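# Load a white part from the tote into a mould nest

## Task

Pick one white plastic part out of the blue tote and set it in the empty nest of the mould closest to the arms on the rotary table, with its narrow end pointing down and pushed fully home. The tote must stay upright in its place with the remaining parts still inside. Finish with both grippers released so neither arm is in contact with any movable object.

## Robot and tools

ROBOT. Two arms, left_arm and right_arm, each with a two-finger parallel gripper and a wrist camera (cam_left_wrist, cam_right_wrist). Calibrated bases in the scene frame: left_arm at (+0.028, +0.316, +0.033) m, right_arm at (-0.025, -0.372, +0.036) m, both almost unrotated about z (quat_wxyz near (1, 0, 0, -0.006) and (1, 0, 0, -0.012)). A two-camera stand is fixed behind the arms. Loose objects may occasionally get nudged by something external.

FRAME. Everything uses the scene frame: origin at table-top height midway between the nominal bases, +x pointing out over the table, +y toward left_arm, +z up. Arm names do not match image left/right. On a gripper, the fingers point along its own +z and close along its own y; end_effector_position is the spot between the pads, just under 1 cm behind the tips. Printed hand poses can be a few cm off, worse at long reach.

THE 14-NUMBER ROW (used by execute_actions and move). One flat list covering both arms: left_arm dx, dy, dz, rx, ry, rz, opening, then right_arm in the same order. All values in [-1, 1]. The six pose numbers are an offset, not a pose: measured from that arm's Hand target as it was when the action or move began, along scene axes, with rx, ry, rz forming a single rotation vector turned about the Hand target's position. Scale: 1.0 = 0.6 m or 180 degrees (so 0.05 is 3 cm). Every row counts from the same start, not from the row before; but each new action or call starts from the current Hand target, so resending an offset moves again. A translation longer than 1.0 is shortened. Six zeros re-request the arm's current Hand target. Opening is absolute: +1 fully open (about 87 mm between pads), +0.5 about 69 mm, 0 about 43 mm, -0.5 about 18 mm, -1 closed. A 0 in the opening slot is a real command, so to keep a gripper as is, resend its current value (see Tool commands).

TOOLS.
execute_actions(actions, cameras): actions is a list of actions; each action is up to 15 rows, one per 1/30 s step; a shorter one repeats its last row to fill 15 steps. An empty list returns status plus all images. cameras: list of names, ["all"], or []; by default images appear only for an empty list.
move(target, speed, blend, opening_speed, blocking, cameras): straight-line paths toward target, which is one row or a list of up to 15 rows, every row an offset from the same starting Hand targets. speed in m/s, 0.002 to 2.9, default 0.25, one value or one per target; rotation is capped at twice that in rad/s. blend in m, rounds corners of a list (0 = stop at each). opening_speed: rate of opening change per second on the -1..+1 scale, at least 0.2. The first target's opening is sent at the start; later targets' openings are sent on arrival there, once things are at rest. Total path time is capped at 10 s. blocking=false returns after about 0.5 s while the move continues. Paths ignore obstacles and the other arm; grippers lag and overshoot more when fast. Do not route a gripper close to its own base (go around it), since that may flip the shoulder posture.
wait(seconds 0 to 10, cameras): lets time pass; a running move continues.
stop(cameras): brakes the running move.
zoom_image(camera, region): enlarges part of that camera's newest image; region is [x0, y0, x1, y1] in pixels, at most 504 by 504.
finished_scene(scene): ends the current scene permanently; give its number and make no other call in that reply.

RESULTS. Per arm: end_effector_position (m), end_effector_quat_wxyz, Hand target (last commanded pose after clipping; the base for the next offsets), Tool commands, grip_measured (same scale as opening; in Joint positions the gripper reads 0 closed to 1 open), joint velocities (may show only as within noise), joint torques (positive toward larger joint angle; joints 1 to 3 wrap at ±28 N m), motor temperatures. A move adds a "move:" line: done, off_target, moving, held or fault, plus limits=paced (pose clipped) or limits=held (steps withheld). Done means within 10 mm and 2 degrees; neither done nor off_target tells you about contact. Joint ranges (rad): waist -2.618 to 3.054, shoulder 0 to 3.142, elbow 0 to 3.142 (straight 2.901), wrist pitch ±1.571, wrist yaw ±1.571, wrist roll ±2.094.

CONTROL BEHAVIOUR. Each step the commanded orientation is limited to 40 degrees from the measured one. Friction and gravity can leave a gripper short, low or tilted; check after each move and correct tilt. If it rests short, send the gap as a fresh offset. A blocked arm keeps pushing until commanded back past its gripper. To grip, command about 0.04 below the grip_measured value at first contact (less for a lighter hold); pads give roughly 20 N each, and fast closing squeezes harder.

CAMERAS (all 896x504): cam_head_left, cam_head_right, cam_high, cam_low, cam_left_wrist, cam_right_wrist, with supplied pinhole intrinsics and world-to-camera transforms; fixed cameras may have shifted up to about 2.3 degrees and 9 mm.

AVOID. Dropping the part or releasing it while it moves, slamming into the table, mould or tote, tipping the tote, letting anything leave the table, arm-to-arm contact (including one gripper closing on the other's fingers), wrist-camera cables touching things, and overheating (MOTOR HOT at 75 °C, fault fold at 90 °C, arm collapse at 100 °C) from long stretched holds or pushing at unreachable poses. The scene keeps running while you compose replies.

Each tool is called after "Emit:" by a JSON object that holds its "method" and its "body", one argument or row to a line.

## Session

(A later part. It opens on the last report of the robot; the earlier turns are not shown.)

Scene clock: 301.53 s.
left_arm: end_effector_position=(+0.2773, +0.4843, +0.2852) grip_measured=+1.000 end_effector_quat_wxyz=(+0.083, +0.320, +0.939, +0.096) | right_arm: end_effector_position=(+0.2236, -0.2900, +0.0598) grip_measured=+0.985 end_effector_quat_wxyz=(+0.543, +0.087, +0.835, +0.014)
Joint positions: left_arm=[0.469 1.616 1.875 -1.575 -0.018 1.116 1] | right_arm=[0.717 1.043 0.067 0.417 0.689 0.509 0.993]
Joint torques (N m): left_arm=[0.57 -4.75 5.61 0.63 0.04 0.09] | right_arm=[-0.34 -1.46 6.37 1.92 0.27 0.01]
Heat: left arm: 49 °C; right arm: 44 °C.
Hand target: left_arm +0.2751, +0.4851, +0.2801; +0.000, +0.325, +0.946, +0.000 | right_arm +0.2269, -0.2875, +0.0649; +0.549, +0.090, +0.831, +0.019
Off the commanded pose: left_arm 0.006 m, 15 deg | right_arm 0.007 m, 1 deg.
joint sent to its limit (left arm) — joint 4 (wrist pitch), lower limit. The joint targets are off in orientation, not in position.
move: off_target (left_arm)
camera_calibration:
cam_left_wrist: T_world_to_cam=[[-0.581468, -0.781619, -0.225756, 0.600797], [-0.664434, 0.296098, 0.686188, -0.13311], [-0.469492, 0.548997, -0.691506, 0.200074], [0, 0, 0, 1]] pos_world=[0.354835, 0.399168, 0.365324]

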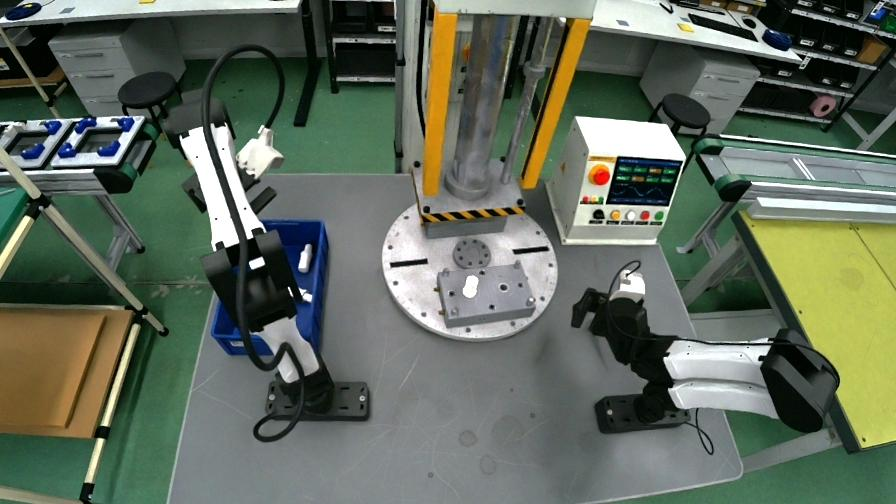

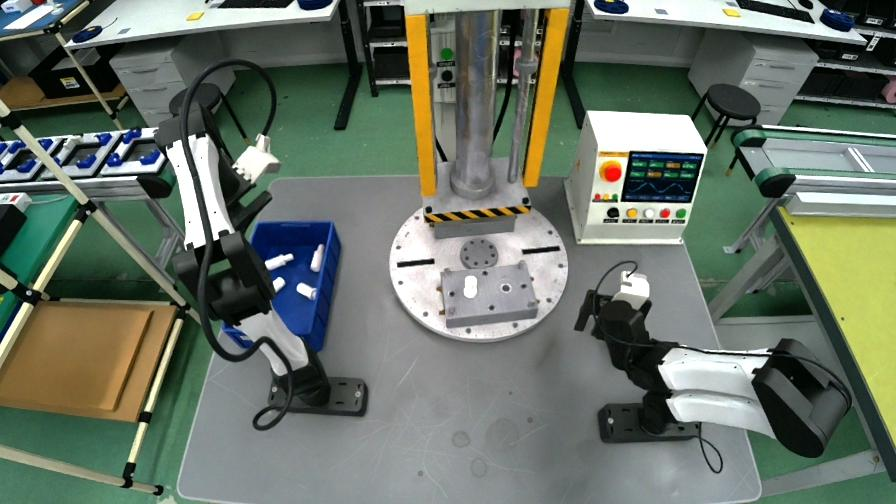

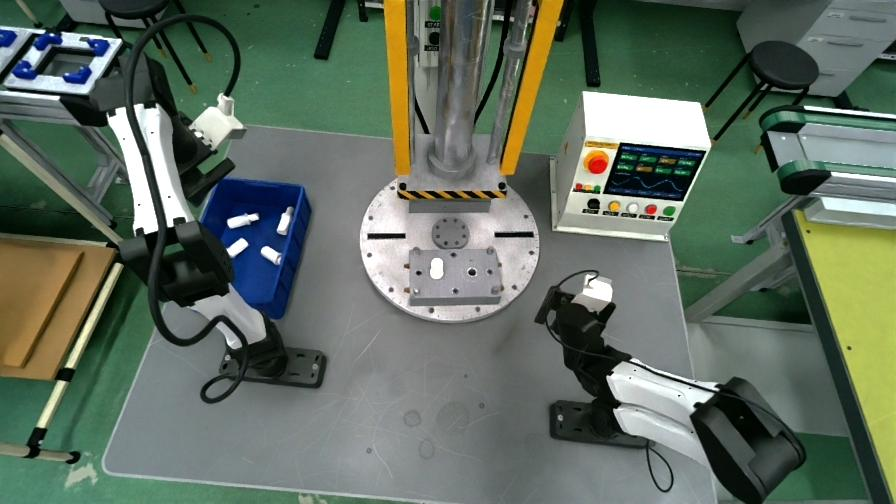

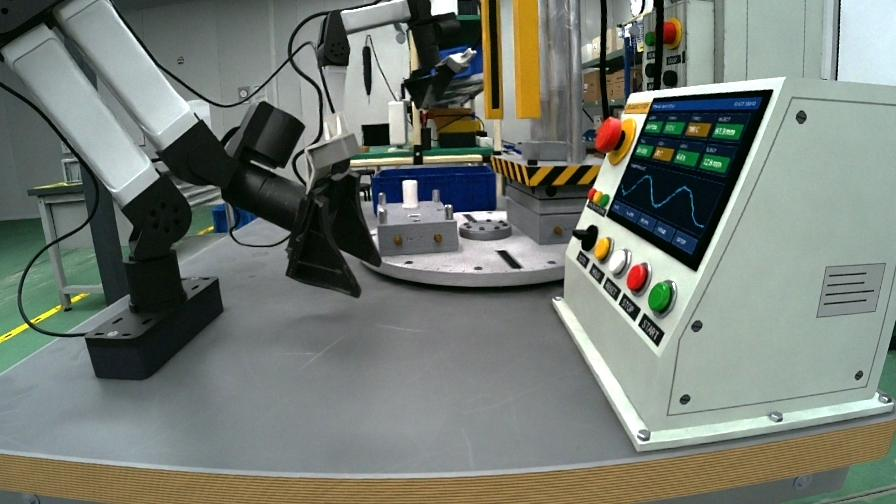

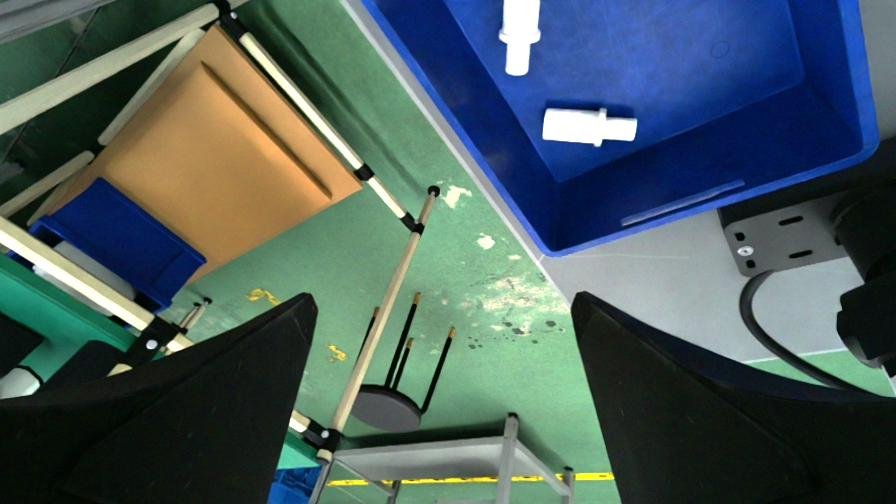

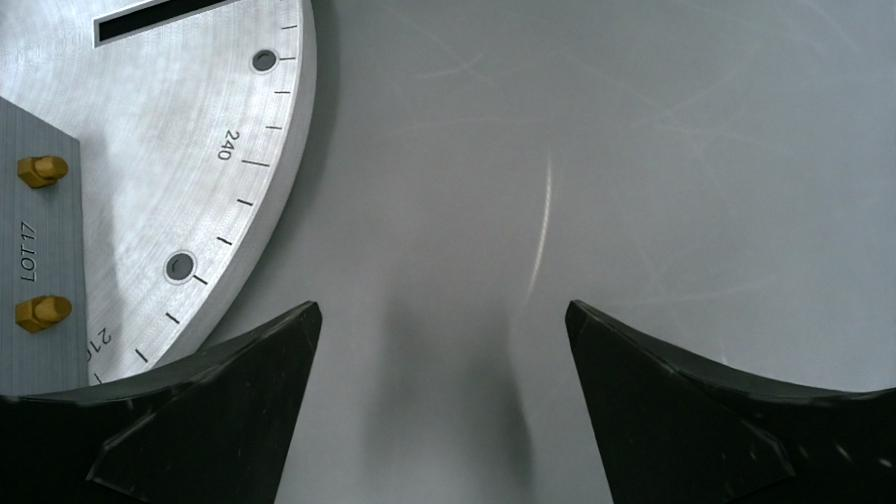

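Emit:
{"method": "move", "body": {
  "target": [0.013, -0.1435, -0.1335, 0.0161, -0.0865, 0.5357, 0.3, 0, 0, 0, 0, 0, 0, 1],
  "speed": 0.2,
  "cameras": ["cam_left_wrist", "cam_high", "cam_head_right"]
}}

Scene clock: 405.93 s.
left_arm: end_effector_position=(+0.2833, +0.3990, +0.1959) grip_measured=+0.300 end_effector_quat_wxyz=(+0.089, -0.487, +0.867, +0.056) | right_arm: end_effector_position=(+0.2236, -0.2900, +0.0598) grip_measured=+0.985 end_effector_quat_wxyz=(+0.543, +0.087, +0.835, +0.014)
Joint positions: left_arm=[0.329 1.542 1.459 -1.332 -0.145 -0.696 0.65] | right_arm=[0.717 1.043 0.067 0.417 0.689 0.509 0.993]
Joint torques (N m): left_arm=[0.05 -7.64 6.06 0.74 -0.18 -0.1] | right_arm=[-0.43 -1.51 6.3 1.92 0.27 -0.01]
Heat: left arm: 45 °C; right arm: 44 °C.
Hand target: left_arm +0.2830, +0.3991, +0.2000; +0.106, -0.489, +0.864, +0.060 | right_arm +0.2269, -0.2875, +0.0649; +0.549, +0.090, +0.831, +0.019
Off the commanded pose: left_arm 0.004 m, 2 deg | right_arm 0.007 m, 1 deg.
move: done
camera_calibration:
cam_left_wrist: T_world_to_cam=[[0.857178, -0.515017, -0.00173152, -0.0404107], [-0.403079, -0.672957, 0.620207, 0.282905], [-0.320582, -0.53093, -0.784436, 0.59487], [0, 0, 0, 1]] pos_world=[0.339377, 0.485405, 0.291108]
Images, in order (width x height): cam_head_right 896x504, cam_high 896x504, cam_left_wrist 896x504.

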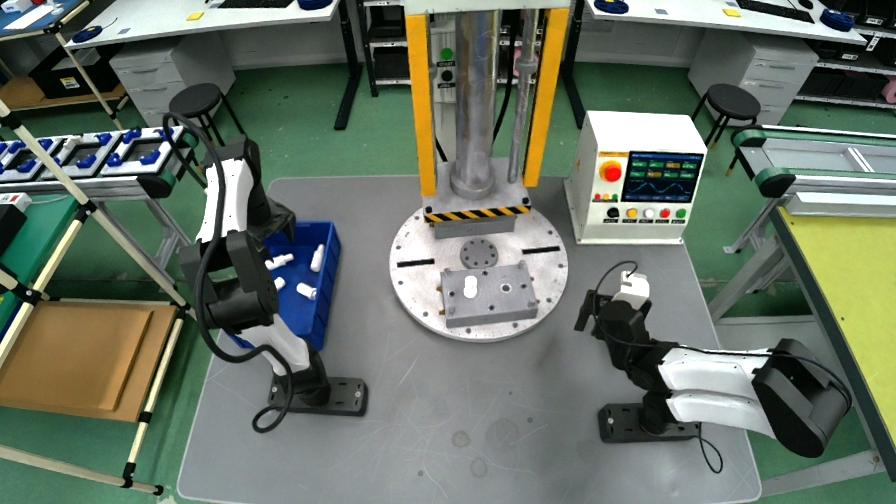

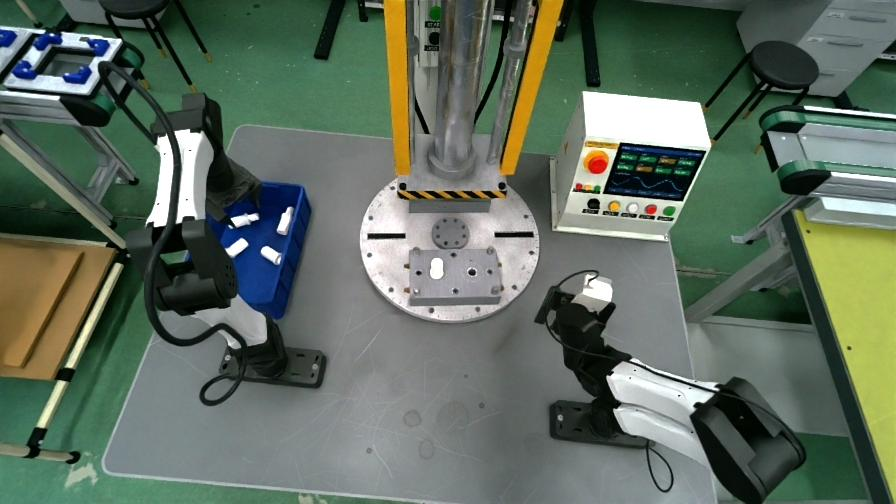

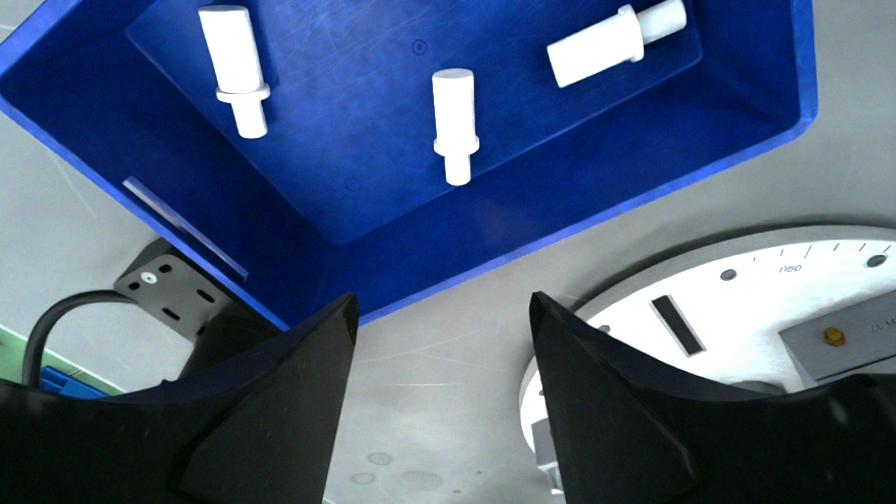

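Emit:
{"method": "move", "body": {
  "target": [0.0167, 0.0017, -0.2583, 0, 0, 0.0156, 0.3, 0, 0, 0, 0, 0, 0, 1],
  "speed": 0.12,
  "cameras": ["cam_left_wrist", "cam_high", "cam_head_right"]
}}

Scene clock: 434.87 s.
left_arm: end_effector_position=(+0.2927, +0.4000, +0.0507) grip_measured=+0.300 end_effector_quat_wxyz=(+0.105, -0.509, +0.852, +0.054) | right_arm: end_effector_position=(+0.2236, -0.2900, +0.0598) grip_measured=+0.985 end_effector_quat_wxyz=(+0.543, +0.087, +0.835, +0.014)
Joint positions: left_arm=[0.324 1.622 0.949 -0.716 -0.152 -0.752 0.65] | right_arm=[0.717 1.043 0.067 0.417 0.689 0.509 0.993]
Joint torques (N m): left_arm=[-0.12 -4.71 6.04 0.79 -0.23 -0.09] | right_arm=[-0.27 -1.43 6.23 1.91 0.29 0]
Heat: left arm: 45 °C; right arm: 44 °C.
Hand target: left_arm +0.2930, +0.4001, +0.0449; +0.104, -0.510, +0.852, +0.063 | right_arm +0.2269, -0.2875, +0.0649; +0.549, +0.090, +0.831, +0.019
Off the commanded pose: left_arm 0.006 m, 1 deg | right_arm 0.007 m, 1 deg.
move: done
camera_calibration:
cam_left_wrist: T_world_to_cam=[[0.881762, -0.471111, 0.023463, -0.0742378], [-0.389233, -0.698612, 0.600366, 0.384636], [-0.266447, -0.538512, -0.799381, 0.472527], [0, 0, 0, 1]] pos_world=[0.341076, 0.488198, 0.148549]
Images, in order (width x height): cam_head_right 896x504, cam_high 896x504, cam_left_wrist 896x504.

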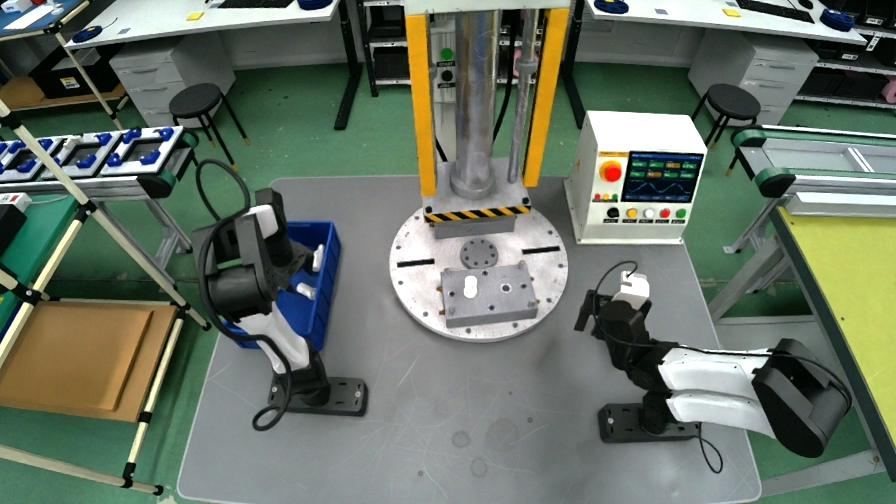

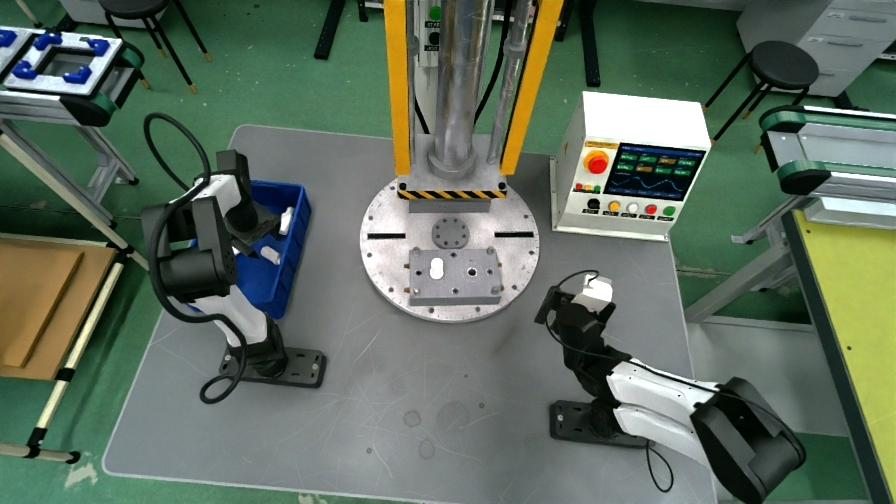

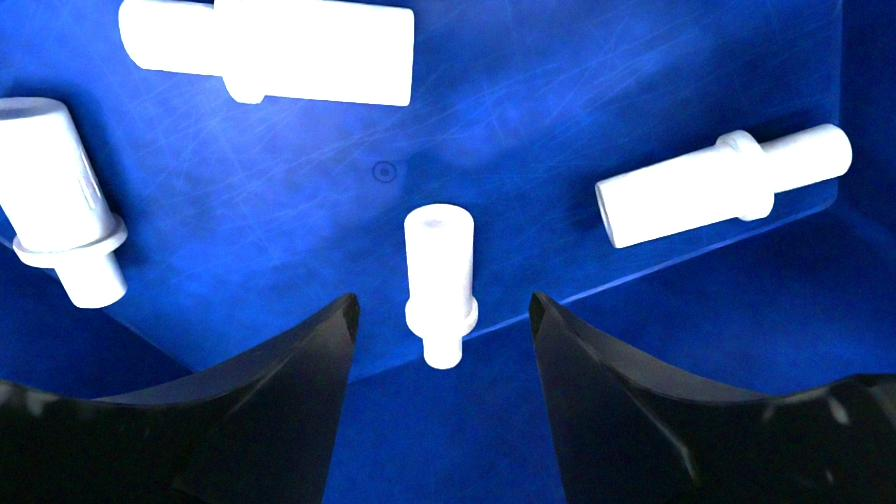

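Emit:
{"method": "move", "body": {
  "target": [-0.0027, -0.0045, -0.0383, 0, 0, 0, 0.2, 0, 0, 0, 0, 0, 0, 1],
  "speed": 0.06,
  "cameras": ["cam_left_wrist"]
}}

Scene clock: 455.20 s.
left_arm: end_effector_position=(+0.2923, +0.3968, +0.0283) grip_measured=+0.200 end_effector_quat_wxyz=(+0.106, -0.508, +0.853, +0.054) | right_arm: end_effector_position=(+0.2236, -0.2900, +0.0598) grip_measured=+0.985 end_effector_quat_wxyz=(+0.543, +0.087, +0.835, +0.014)
Joint positions: left_arm=[0.313 1.659 0.888 -0.617 -0.153 -0.76 0.6] | right_arm=[0.717 1.043 0.067 0.417 0.689 0.509 0.993]
Joint torques (N m): left_arm=[0.06 -4.7 5.6 0.81 -0.23 -0.09] | right_arm=[-0.34 -1.47 6.41 1.92 0.27 -0.02]
Heat: left arm: 45 °C; right arm: 44 °C.
Hand target: left_arm +0.2913, +0.3973, +0.0220; +0.104, -0.510, +0.852, +0.063 | right_arm +0.2269, -0.2875, +0.0649; +0.549, +0.090, +0.831, +0.019
Off the commanded pose: left_arm 0.006 m, 1 deg | right_arm 0.007 m, 1 deg.
move: done
camera_calibration:
cam_left_wrist: T_world_to_cam=[[0.880557, -0.47326, 0.0254033, -0.0737106], [-0.392234, -0.697614, 0.599572, 0.396266], [-0.266032, -0.537921, -0.799917, 0.452378], [0, 0, 0, 1]] pos_world=[0.340682, 0.4849, 0.126147]
Images, in order (width x height): cam_left_wrist 896x504.

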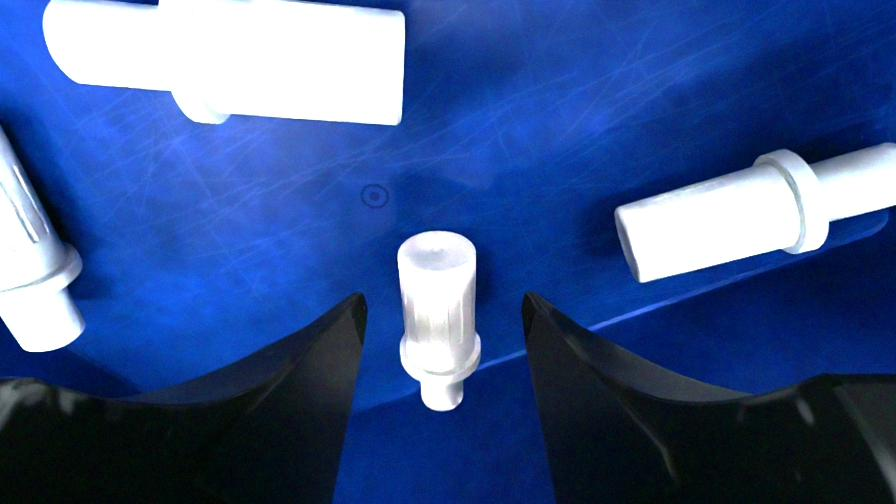

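Emit:
{"method": "move", "body": {
  "target": [0, 0, -0.02, 0, 0, 0, 0.2, 0, 0, 0, 0, 0, 0, 1],
  "speed": 0.04,
  "cameras": ["cam_left_wrist"]
}}

Scene clock: 465.67 s.
left_arm: end_effector_position=(+0.2929, +0.3969, +0.0166) grip_measured=+0.200 end_effector_quat_wxyz=(+0.106, -0.508, +0.853, +0.053) | right_arm: end_effector_position=(+0.2236, -0.2900, +0.0598) grip_measured=+0.985 end_effector_quat_wxyz=(+0.543, +0.087, +0.835, +0.014)
Joint positions: left_arm=[0.313 1.686 0.864 -0.565 -0.153 -0.76 0.6] | right_arm=[0.717 1.043 0.067 0.417 0.689 0.509 0.993]
Joint torques (N m): left_arm=[0.09 -4.72 5.41 0.78 -0.23 -0.09] | right_arm=[-0.35 -1.52 6.3 1.93 0.29 -0.03]
Heat: left arm: 45 °C; right arm: 44 °C.
Hand target: left_arm +0.2914, +0.3973, +0.0100; +0.104, -0.510, +0.852, +0.063 | right_arm +0.2269, -0.2875, +0.0649; +0.549, +0.090, +0.831, +0.019
Off the commanded pose: left_arm 0.007 m, 1 deg | right_arm 0.007 m, 1 deg.
move: done
camera_calibration:
cam_left_wrist: T_world_to_cam=[[0.880551, -0.473228, 0.0261843, -0.0739157], [-0.392856, -0.697863, 0.598875, 0.403904], [-0.265132, -0.537627, -0.800414, 0.442894], [0, 0, 0, 1]] pos_world=[0.341188, 0.485002, 0.114545]
Images, in order (width x height): cam_left_wrist 896x504.

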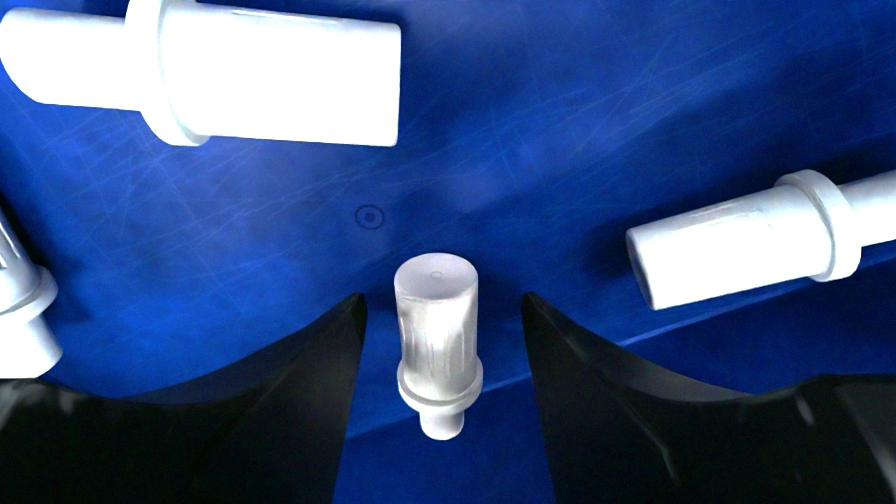

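Emit:
{"method": "move", "body": {
  "target": [-0.0035, -0.0058, -0.0085, 0, 0, 0, 0.2, 0, 0, 0, 0, 0, 0, 1],
  "speed": 0.03,
  "cameras": ["cam_left_wrist"]
}}

Scene clock: 487.90 s.
left_arm: end_effector_position=(+0.2921, +0.3959, +0.0145) grip_measured=+0.200 end_effector_quat_wxyz=(+0.108, -0.507, +0.853, +0.058) | right_arm: end_effector_position=(+0.2236, -0.2900, +0.0598) grip_measured=+0.985 end_effector_quat_wxyz=(+0.543, +0.087, +0.835, +0.014)
Joint positions: left_arm=[0.304 1.686 0.853 -0.554 -0.164 -0.765 0.6] | right_arm=[0.717 1.043 0.067 0.417 0.689 0.509 0.993]
Joint torques (N m): left_arm=[0.05 -4.57 4.27 0.93 -0.13 -0.12] | right_arm=[-0.34 -1.31 6.23 1.92 0.29 0.01]
Heat: left arm: 44 °C; right arm: 44 °C.
Hand target: left_arm +0.2892, +0.3939, +0.0049; +0.104, -0.510, +0.851, +0.063 | right_arm +0.2269, -0.2875, +0.0649; +0.549, +0.090, +0.831, +0.019
Off the commanded pose: left_arm 0.010 m, 1 deg | right_arm 0.007 m, 1 deg.
move: done
camera_calibration:
cam_left_wrist: T_world_to_cam=[[0.879612, -0.475249, 0.0205425, -0.0725129], [-0.393527, -0.702739, 0.592701, 0.406278], [-0.267244, -0.52943, -0.805161, 0.437845], [0, 0, 0, 1]] pos_world=[0.340676, 0.482854, 0.113224]
Images, in order (width x height): cam_left_wrist 896x504.

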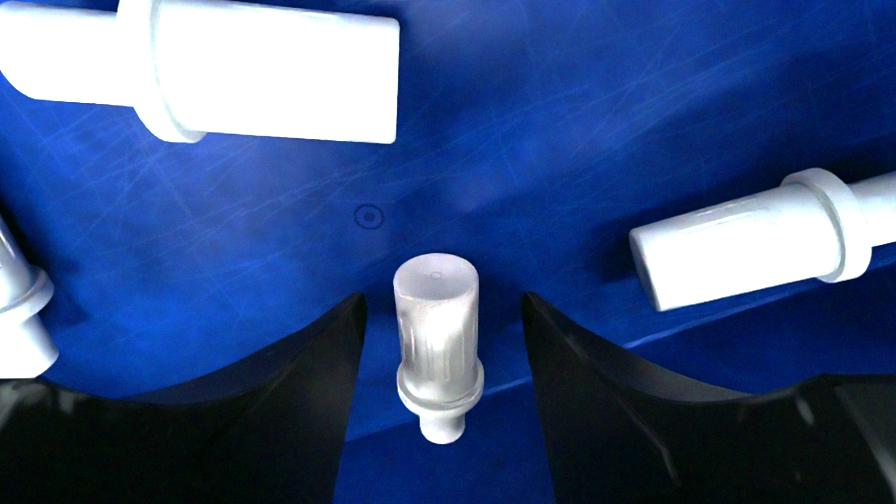

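Emit:
{"method": "wait", "body": {
  "seconds": 0.5,
  "cameras": ["all"]
}}

Emit:
{"method": "zoom_image", "body": {
  "camera": "cam_head_right",
  "region": [180, 160, 380, 360]
}}

Emit:
{"method": "zoom_image", "body": {
  "camera": "cam_high",
  "region": [130, 100, 330, 330]
}}

Emit:
{"method": "zoom_image", "body": {
  "camera": "cam_low",
  "region": [340, 60, 540, 230]
}}

Emit:
{"method": "zoom_image", "body": {
  "camera": "cam_head_left",
  "region": [180, 160, 380, 360]
}}

Scene clock: 495.50 s.
left_arm: end_effector_position=(+0.2921, +0.3959, +0.0145) grip_measured=+0.200 end_effector_quat_wxyz=(+0.108, -0.507, +0.853, +0.058) | right_arm: end_effector_position=(+0.2236, -0.2900, +0.0598) grip_measured=+0.985 end_effector_quat_wxyz=(+0.543, +0.087, +0.835, +0.014)
Joint positions: left_arm=[0.304 1.686 0.853 -0.554 -0.164 -0.766 0.6] | right_arm=[0.717 1.043 0.067 0.417 0.689 0.509 0.993]
Joint torques (N m): left_arm=[0.05 -4.57 4.25 0.93 -0.14 -0.13] | right_arm=[-0.32 -1.42 6.26 1.94 0.27 0.01]
Heat: left arm: 44 °C; right arm: 44 °C.
Hand target: left_arm +0.2892, +0.3939, +0.0049; +0.104, -0.510, +0.851, +0.063 | right_arm +0.2269, -0.2875, +0.0649; +0.549, +0.090, +0.831, +0.019
Tool commands: left_gripper/opening=+0.2 right_gripper/opening=+1.0
Off the commanded pose: left_arm 0.010 m, 1 deg | right_arm 0.007 m, 1 deg.
wait: 0.50 s; at rest from the start
camera_calibration:
cam_left_wrist: T_world_to_cam=[[0.879783, -0.474927, 0.0206587, -0.0726058], [-0.393343, -0.702872, 0.592665, 0.406315], [-0.266952, -0.529542, -0.805184, 0.437828], [0, 0, 0, 1]] pos_world=[0.340578, 0.482954, 0.113224]

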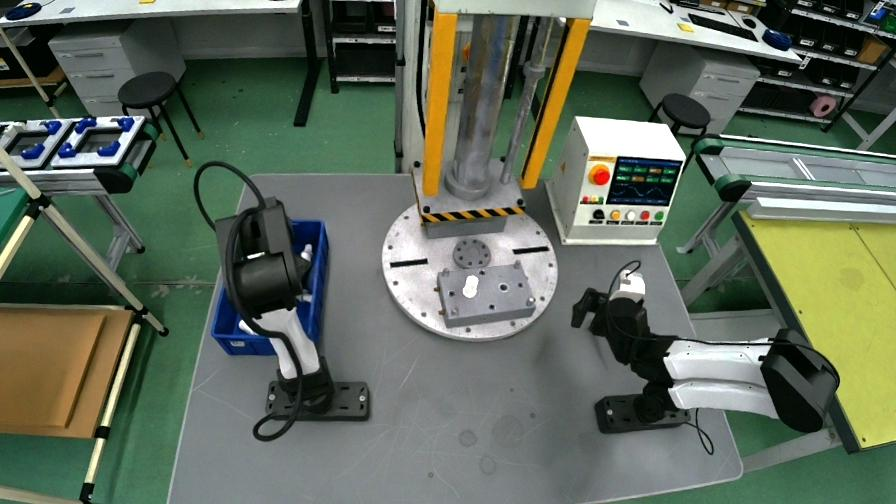

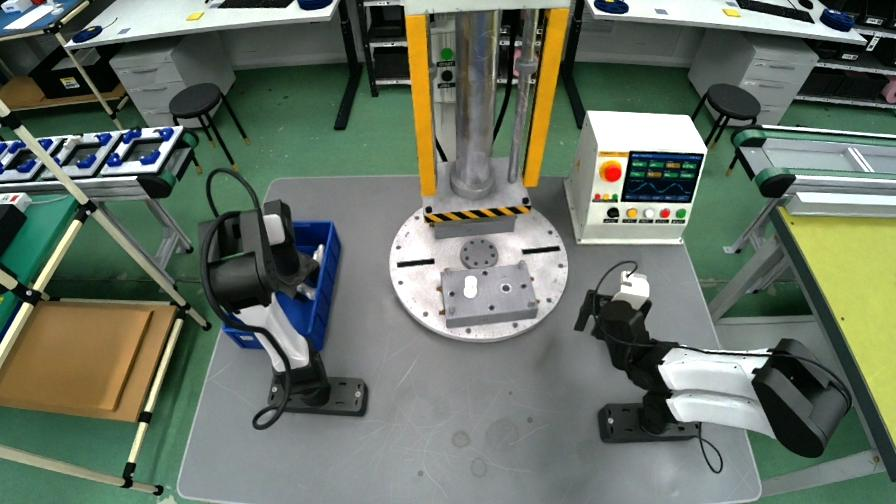

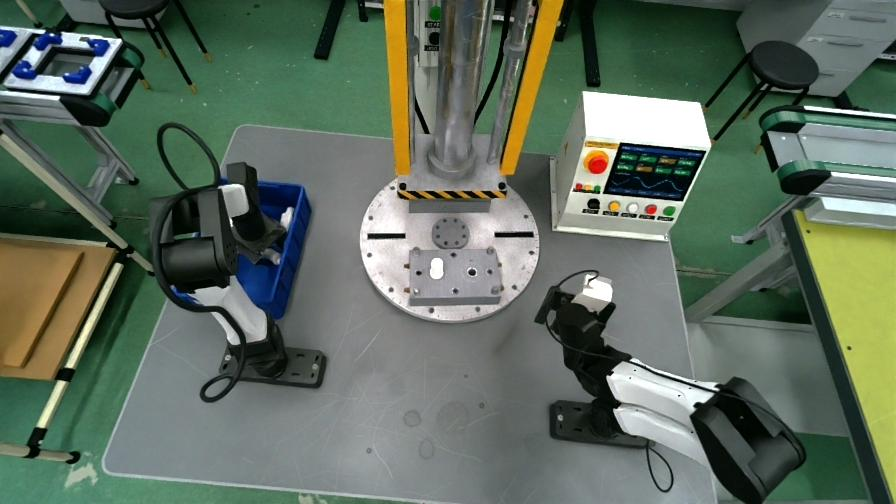

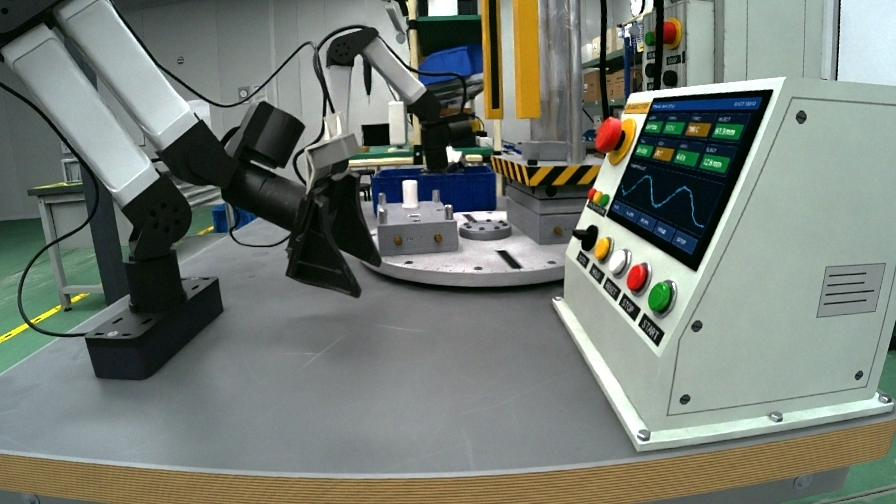

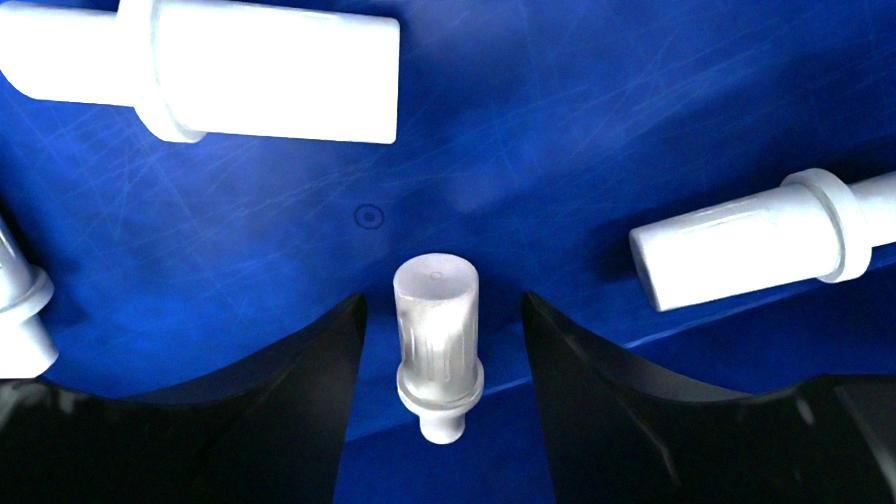

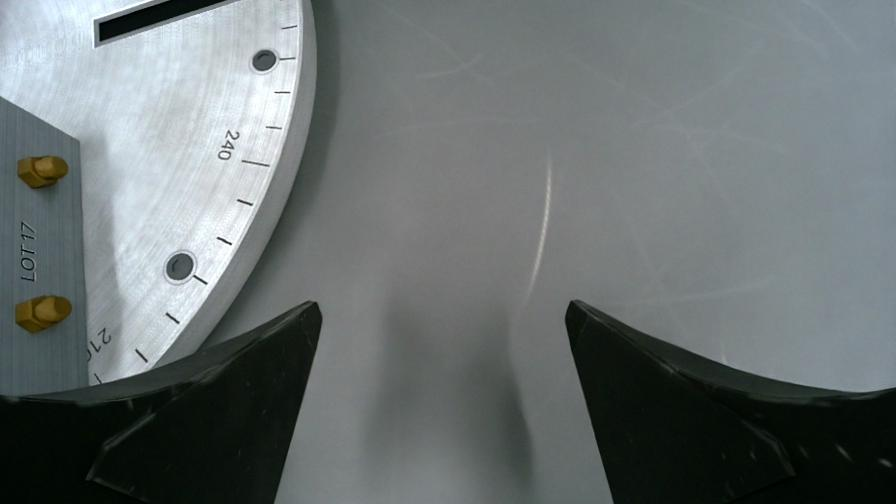

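Scaled by 2.520 from the camera's 896x504 image, which has a finer 1280x720 frame.

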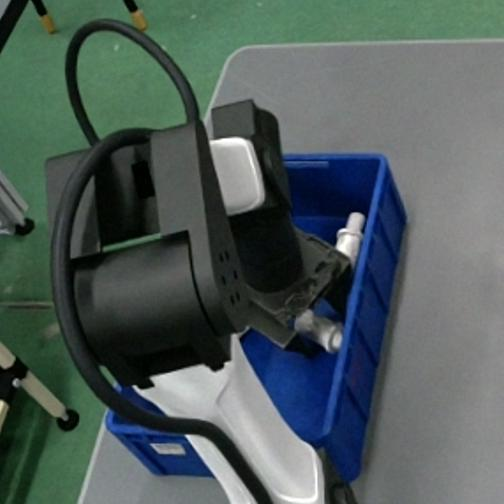

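Scaled by 2.191 from the camera's 896x504 image, which has a finer 1280x720 frame.

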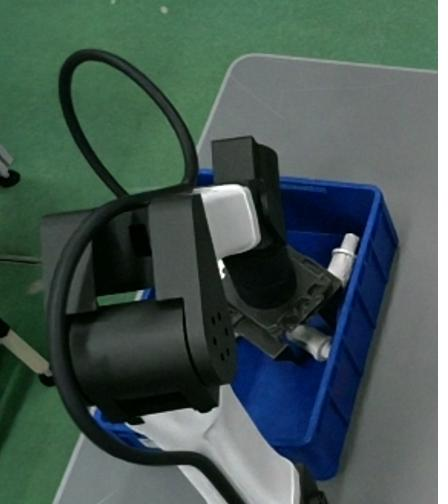

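Scaled by 2.520 from the camera's 896x504 image, which has a finer 1280x720 frame.

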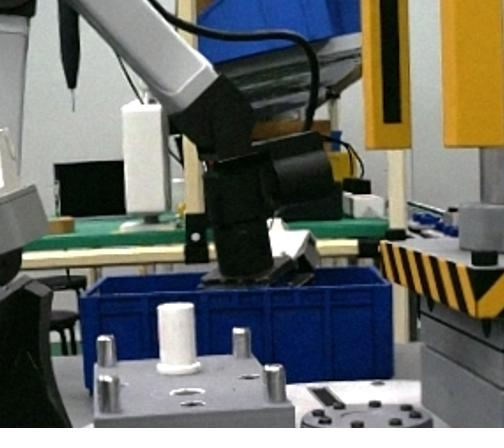

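Scaled by 2.520 from the camera's 896x504 image, which has a finer 1280x720 frame.

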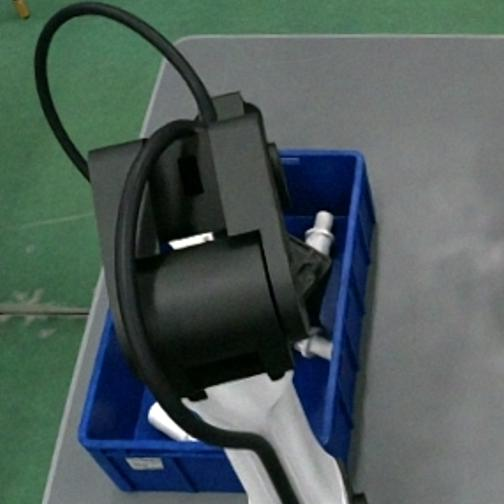

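Emit:
{"method": "move", "body": {
  "target": [0, 0, -0.007, 0, 0, 0, 0.2, 0, 0, 0, 0, 0, 0, 1],
  "speed": 0.03,
  "cameras": ["cam_left_wrist"]
}}

Scene clock: 501.47 s.
left_arm: end_effector_position=(+0.2922, +0.3959, +0.0142) grip_measured=+0.200 end_effector_quat_wxyz=(+0.109, -0.507, +0.853, +0.058) | right_arm: end_effector_position=(+0.2236, -0.2900, +0.0598) grip_measured=+0.985 end_effector_quat_wxyz=(+0.543, +0.087, +0.835, +0.014)
Joint positions: left_arm=[0.304 1.686 0.852 -0.552 -0.164 -0.766 0.6] | right_arm=[0.717 1.043 0.067 0.417 0.689 0.509 0.993]
Joint torques (N m): left_arm=[0.03 -3.93 3.59 1.08 -0.14 -0.12] | right_arm=[-0.36 -1.5 6.38 1.93 0.27 0.02]
Heat: left arm: 43 °C; right arm: 44 °C.
Hand target: left_arm +0.2893, +0.3939, +0.0007; +0.104, -0.510, +0.851, +0.063 | right_arm +0.2269, -0.2875, +0.0649; +0.549, +0.090, +0.831, +0.019
Off the commanded pose: left_arm 0.014 m, 1 deg | right_arm 0.007 m, 1 deg.
move: off_target (left_arm)
camera_calibration:
cam_left_wrist: T_world_to_cam=[[0.879779, -0.474899, 0.0214384, -0.0727059], [-0.393962, -0.703115, 0.591966, 0.406845], [-0.266051, -0.529245, -0.805678, 0.437274], [0, 0, 0, 1]] pos_world=[0.340584, 0.482956, 0.113022]
Images, in order (width x height): cam_left_wrist 896x504.

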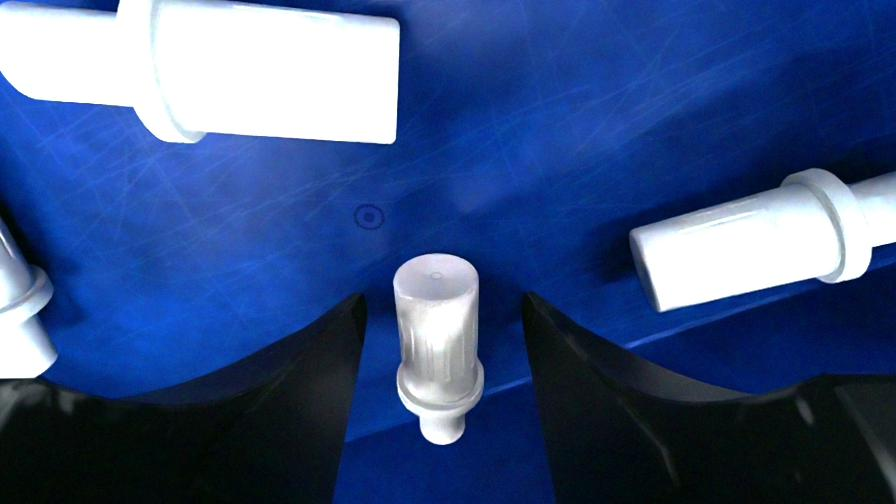

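Emit:
{"method": "move", "body": {
  "target": [0, 0, 0.030, 0, 0, 0, 0.2, 0, 0, 0, 0, 0, 0, 1],
  "speed": 0.03,
  "cameras": ["cam_left_wrist"]
}}

Scene clock: 509.50 s.
left_arm: end_effector_position=(+0.2916, +0.3957, +0.0144) grip_measured=+0.200 end_effector_quat_wxyz=(+0.108, -0.508, +0.853, +0.058) | right_arm: end_effector_position=(+0.2236, -0.2900, +0.0598) grip_measured=+0.985 end_effector_quat_wxyz=(+0.543, +0.087, +0.835, +0.014)
Joint positions: left_arm=[0.304 1.685 0.853 -0.556 -0.164 -0.767 0.6] | right_arm=[0.717 1.043 0.067 0.417 0.689 0.509 0.993]
Joint torques (N m): left_arm=[0.03 -6.9 7.01 0.34 -0.14 -0.09] | right_arm=[-0.31 -1.36 6.32 1.91 0.27 0]
Heat: left arm: 43 °C; right arm: 44 °C.
Hand target: left_arm +0.2892, +0.3939, +0.0187; +0.104, -0.510, +0.852, +0.063 | right_arm +0.2269, -0.2875, +0.0649; +0.549, +0.090, +0.831, +0.019
Off the commanded pose: left_arm 0.005 m, 1 deg | right_arm 0.007 m, 1 deg.
move: done
camera_calibration:
cam_left_wrist: T_world_to_cam=[[0.88056, -0.47354, 0.0193528, -0.0729928], [-0.391263, -0.703307, 0.593526, 0.405566], [-0.267447, -0.530207, -0.804582, 0.437901], [0, 0, 0, 1]] pos_world=[0.340073, 0.482851, 0.113026]
Images, in order (width x height): cam_left_wrist 896x504.

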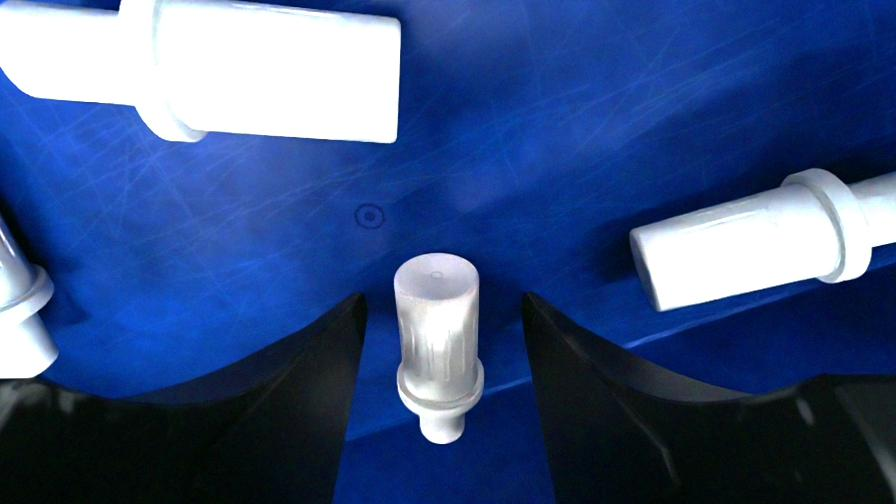

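Emit:
{"method": "move", "body": {
  "target": [0, 0, 0.0083, 0, 0, 0, 0.2, 0, 0, 0, 0, 0, 0, 1],
  "speed": 0.03
}}

Scene clock: 516.07 s.
left_arm: end_effector_position=(+0.2846, +0.3935, +0.0143) grip_measured=+0.200 end_effector_quat_wxyz=(+0.093, -0.509, +0.854, +0.061) | right_arm: end_effector_position=(+0.2236, -0.2900, +0.0598) grip_measured=+0.985 end_effector_quat_wxyz=(+0.543, +0.087, +0.835, +0.014)
Joint positions: left_arm=[0.304 1.685 0.854 -0.587 -0.164 -0.771 0.6] | right_arm=[0.717 1.043 0.067 0.417 0.689 0.509 0.993]
Joint torques (N m): left_arm=[0.03 -7.75 7.84 0.39 -0.14 -0.08] | right_arm=[-0.32 -1.52 6.35 1.89 0.27 -0.01]
Heat: left arm: 44 °C; right arm: 44 °C.
Hand target: left_arm +0.2893, +0.3939, +0.0237; +0.104, -0.510, +0.852, +0.063 | right_arm +0.2269, -0.2875, +0.0649; +0.549, +0.090, +0.831, +0.019
Off the commanded pose: left_arm 0.010 m, 1 deg | right_arm 0.007 m, 1 deg.
move: done

Emit:
{"method": "move", "body": {
  "target": [
    [0.0035, 0, 0.03, 0, 0, 0, 0.1, 0, 0, 0, 0, 0, 0, 1],
    [0.0005, -0.001, -0.021, 0, 0, 0, 0.1, 0, 0, 0, 0, 0, 0, 1]
  ],
  "speed": 0.05,
  "cameras": ["cam_left_wrist"]
}}

Scene clock: 524.60 s.
left_arm: end_effector_position=(+0.2903, +0.3942, +0.0173) grip_measured=+0.100 end_effector_quat_wxyz=(+0.107, -0.508, +0.852, +0.058) | right_arm: end_effector_position=(+0.2236, -0.2900, +0.0598) grip_measured=+0.985 end_effector_quat_wxyz=(+0.543, +0.087, +0.835, +0.014)
Joint positions: left_arm=[0.301 1.674 0.854 -0.57 -0.164 -0.772 0.55] | right_arm=[0.717 1.043 0.067 0.417 0.689 0.509 0.993]
Joint torques (N m): left_arm=[0.13 -4.67 5.49 0.8 -0.15 -0.09] | right_arm=[-0.39 -1.44 6.34 1.91 0.29 -0.01]
Heat: left arm: 44 °C; right arm: 44 °C.
Hand target: left_arm +0.2896, +0.3933, +0.0111; +0.105, -0.510, +0.852, +0.063 | right_arm +0.2269, -0.2875, +0.0649; +0.549, +0.090, +0.831, +0.019
Off the commanded pose: left_arm 0.006 m, 1 deg | right_arm 0.007 m, 1 deg.
move: done
camera_calibration:
cam_left_wrist: T_world_to_cam=[[0.881231, -0.472305, 0.0189916, -0.0733858], [-0.38962, -0.703035, 0.594927, 0.401721], [-0.267635, -0.531667, -0.803556, 0.439709], [0, 0, 0, 1]] pos_world=[0.33887, 0.481542, 0.11573]
Images, in order (width x height): cam_left_wrist 896x504.

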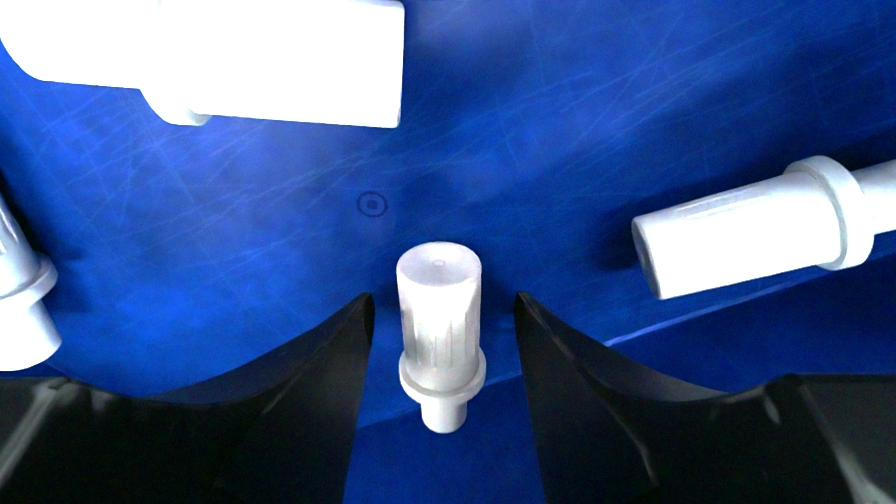

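Emit:
{"method": "move", "body": {
  "target": [0, 0, 0, 0, 0, 0, -0.45, 0, 0, 0, 0, 0, 0, 1],
  "opening_speed": 0.3,
  "cameras": ["cam_left_wrist"]
}}

Scene clock: 532.10 s.
left_arm: end_effector_position=(+0.2904, +0.3942, +0.0173) grip_measured=-0.344 end_effector_quat_wxyz=(+0.107, -0.509, +0.852, +0.058) | right_arm: end_effector_position=(+0.2236, -0.2900, +0.0598) grip_measured=+0.985 end_effector_quat_wxyz=(+0.543, +0.087, +0.835, +0.014)
Joint positions: left_arm=[0.301 1.674 0.854 -0.57 -0.164 -0.773 0.328] | right_arm=[0.717 1.043 0.067 0.417 0.689 0.509 0.993]
Joint torques (N m): left_arm=[0.14 -4.7 5.48 0.81 -0.14 -0.09] | right_arm=[-0.38 -1.55 6.32 1.93 0.28 0.01]
Heat: left arm: 44 °C; right arm: 44 °C.
Hand target: left_arm +0.2896, +0.3932, +0.0111; +0.104, -0.510, +0.852, +0.063 | right_arm +0.2269, -0.2875, +0.0649; +0.549, +0.090, +0.831, +0.019
Off the commanded pose: left_arm 0.006 m, 1 deg | right_arm 0.007 m, 1 deg.
move: done
camera_calibration:
cam_left_wrist: T_world_to_cam=[[0.881408, -0.47196, 0.0193581, -0.07361], [-0.389617, -0.703236, 0.594692, 0.401915], [-0.267057, -0.531708, -0.80372, 0.439606], [0, 0, 0, 1]] pos_world=[0.338873, 0.481642, 0.11573]
Images, in order (width x height): cam_left_wrist 896x504.

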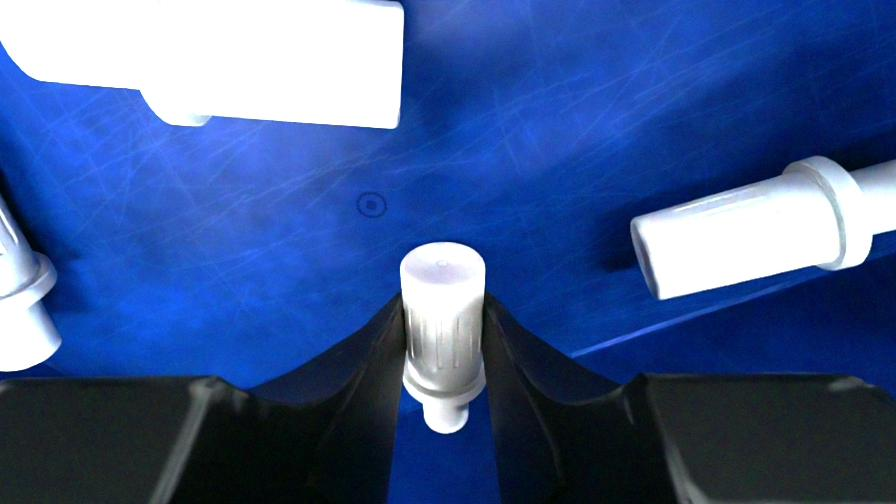

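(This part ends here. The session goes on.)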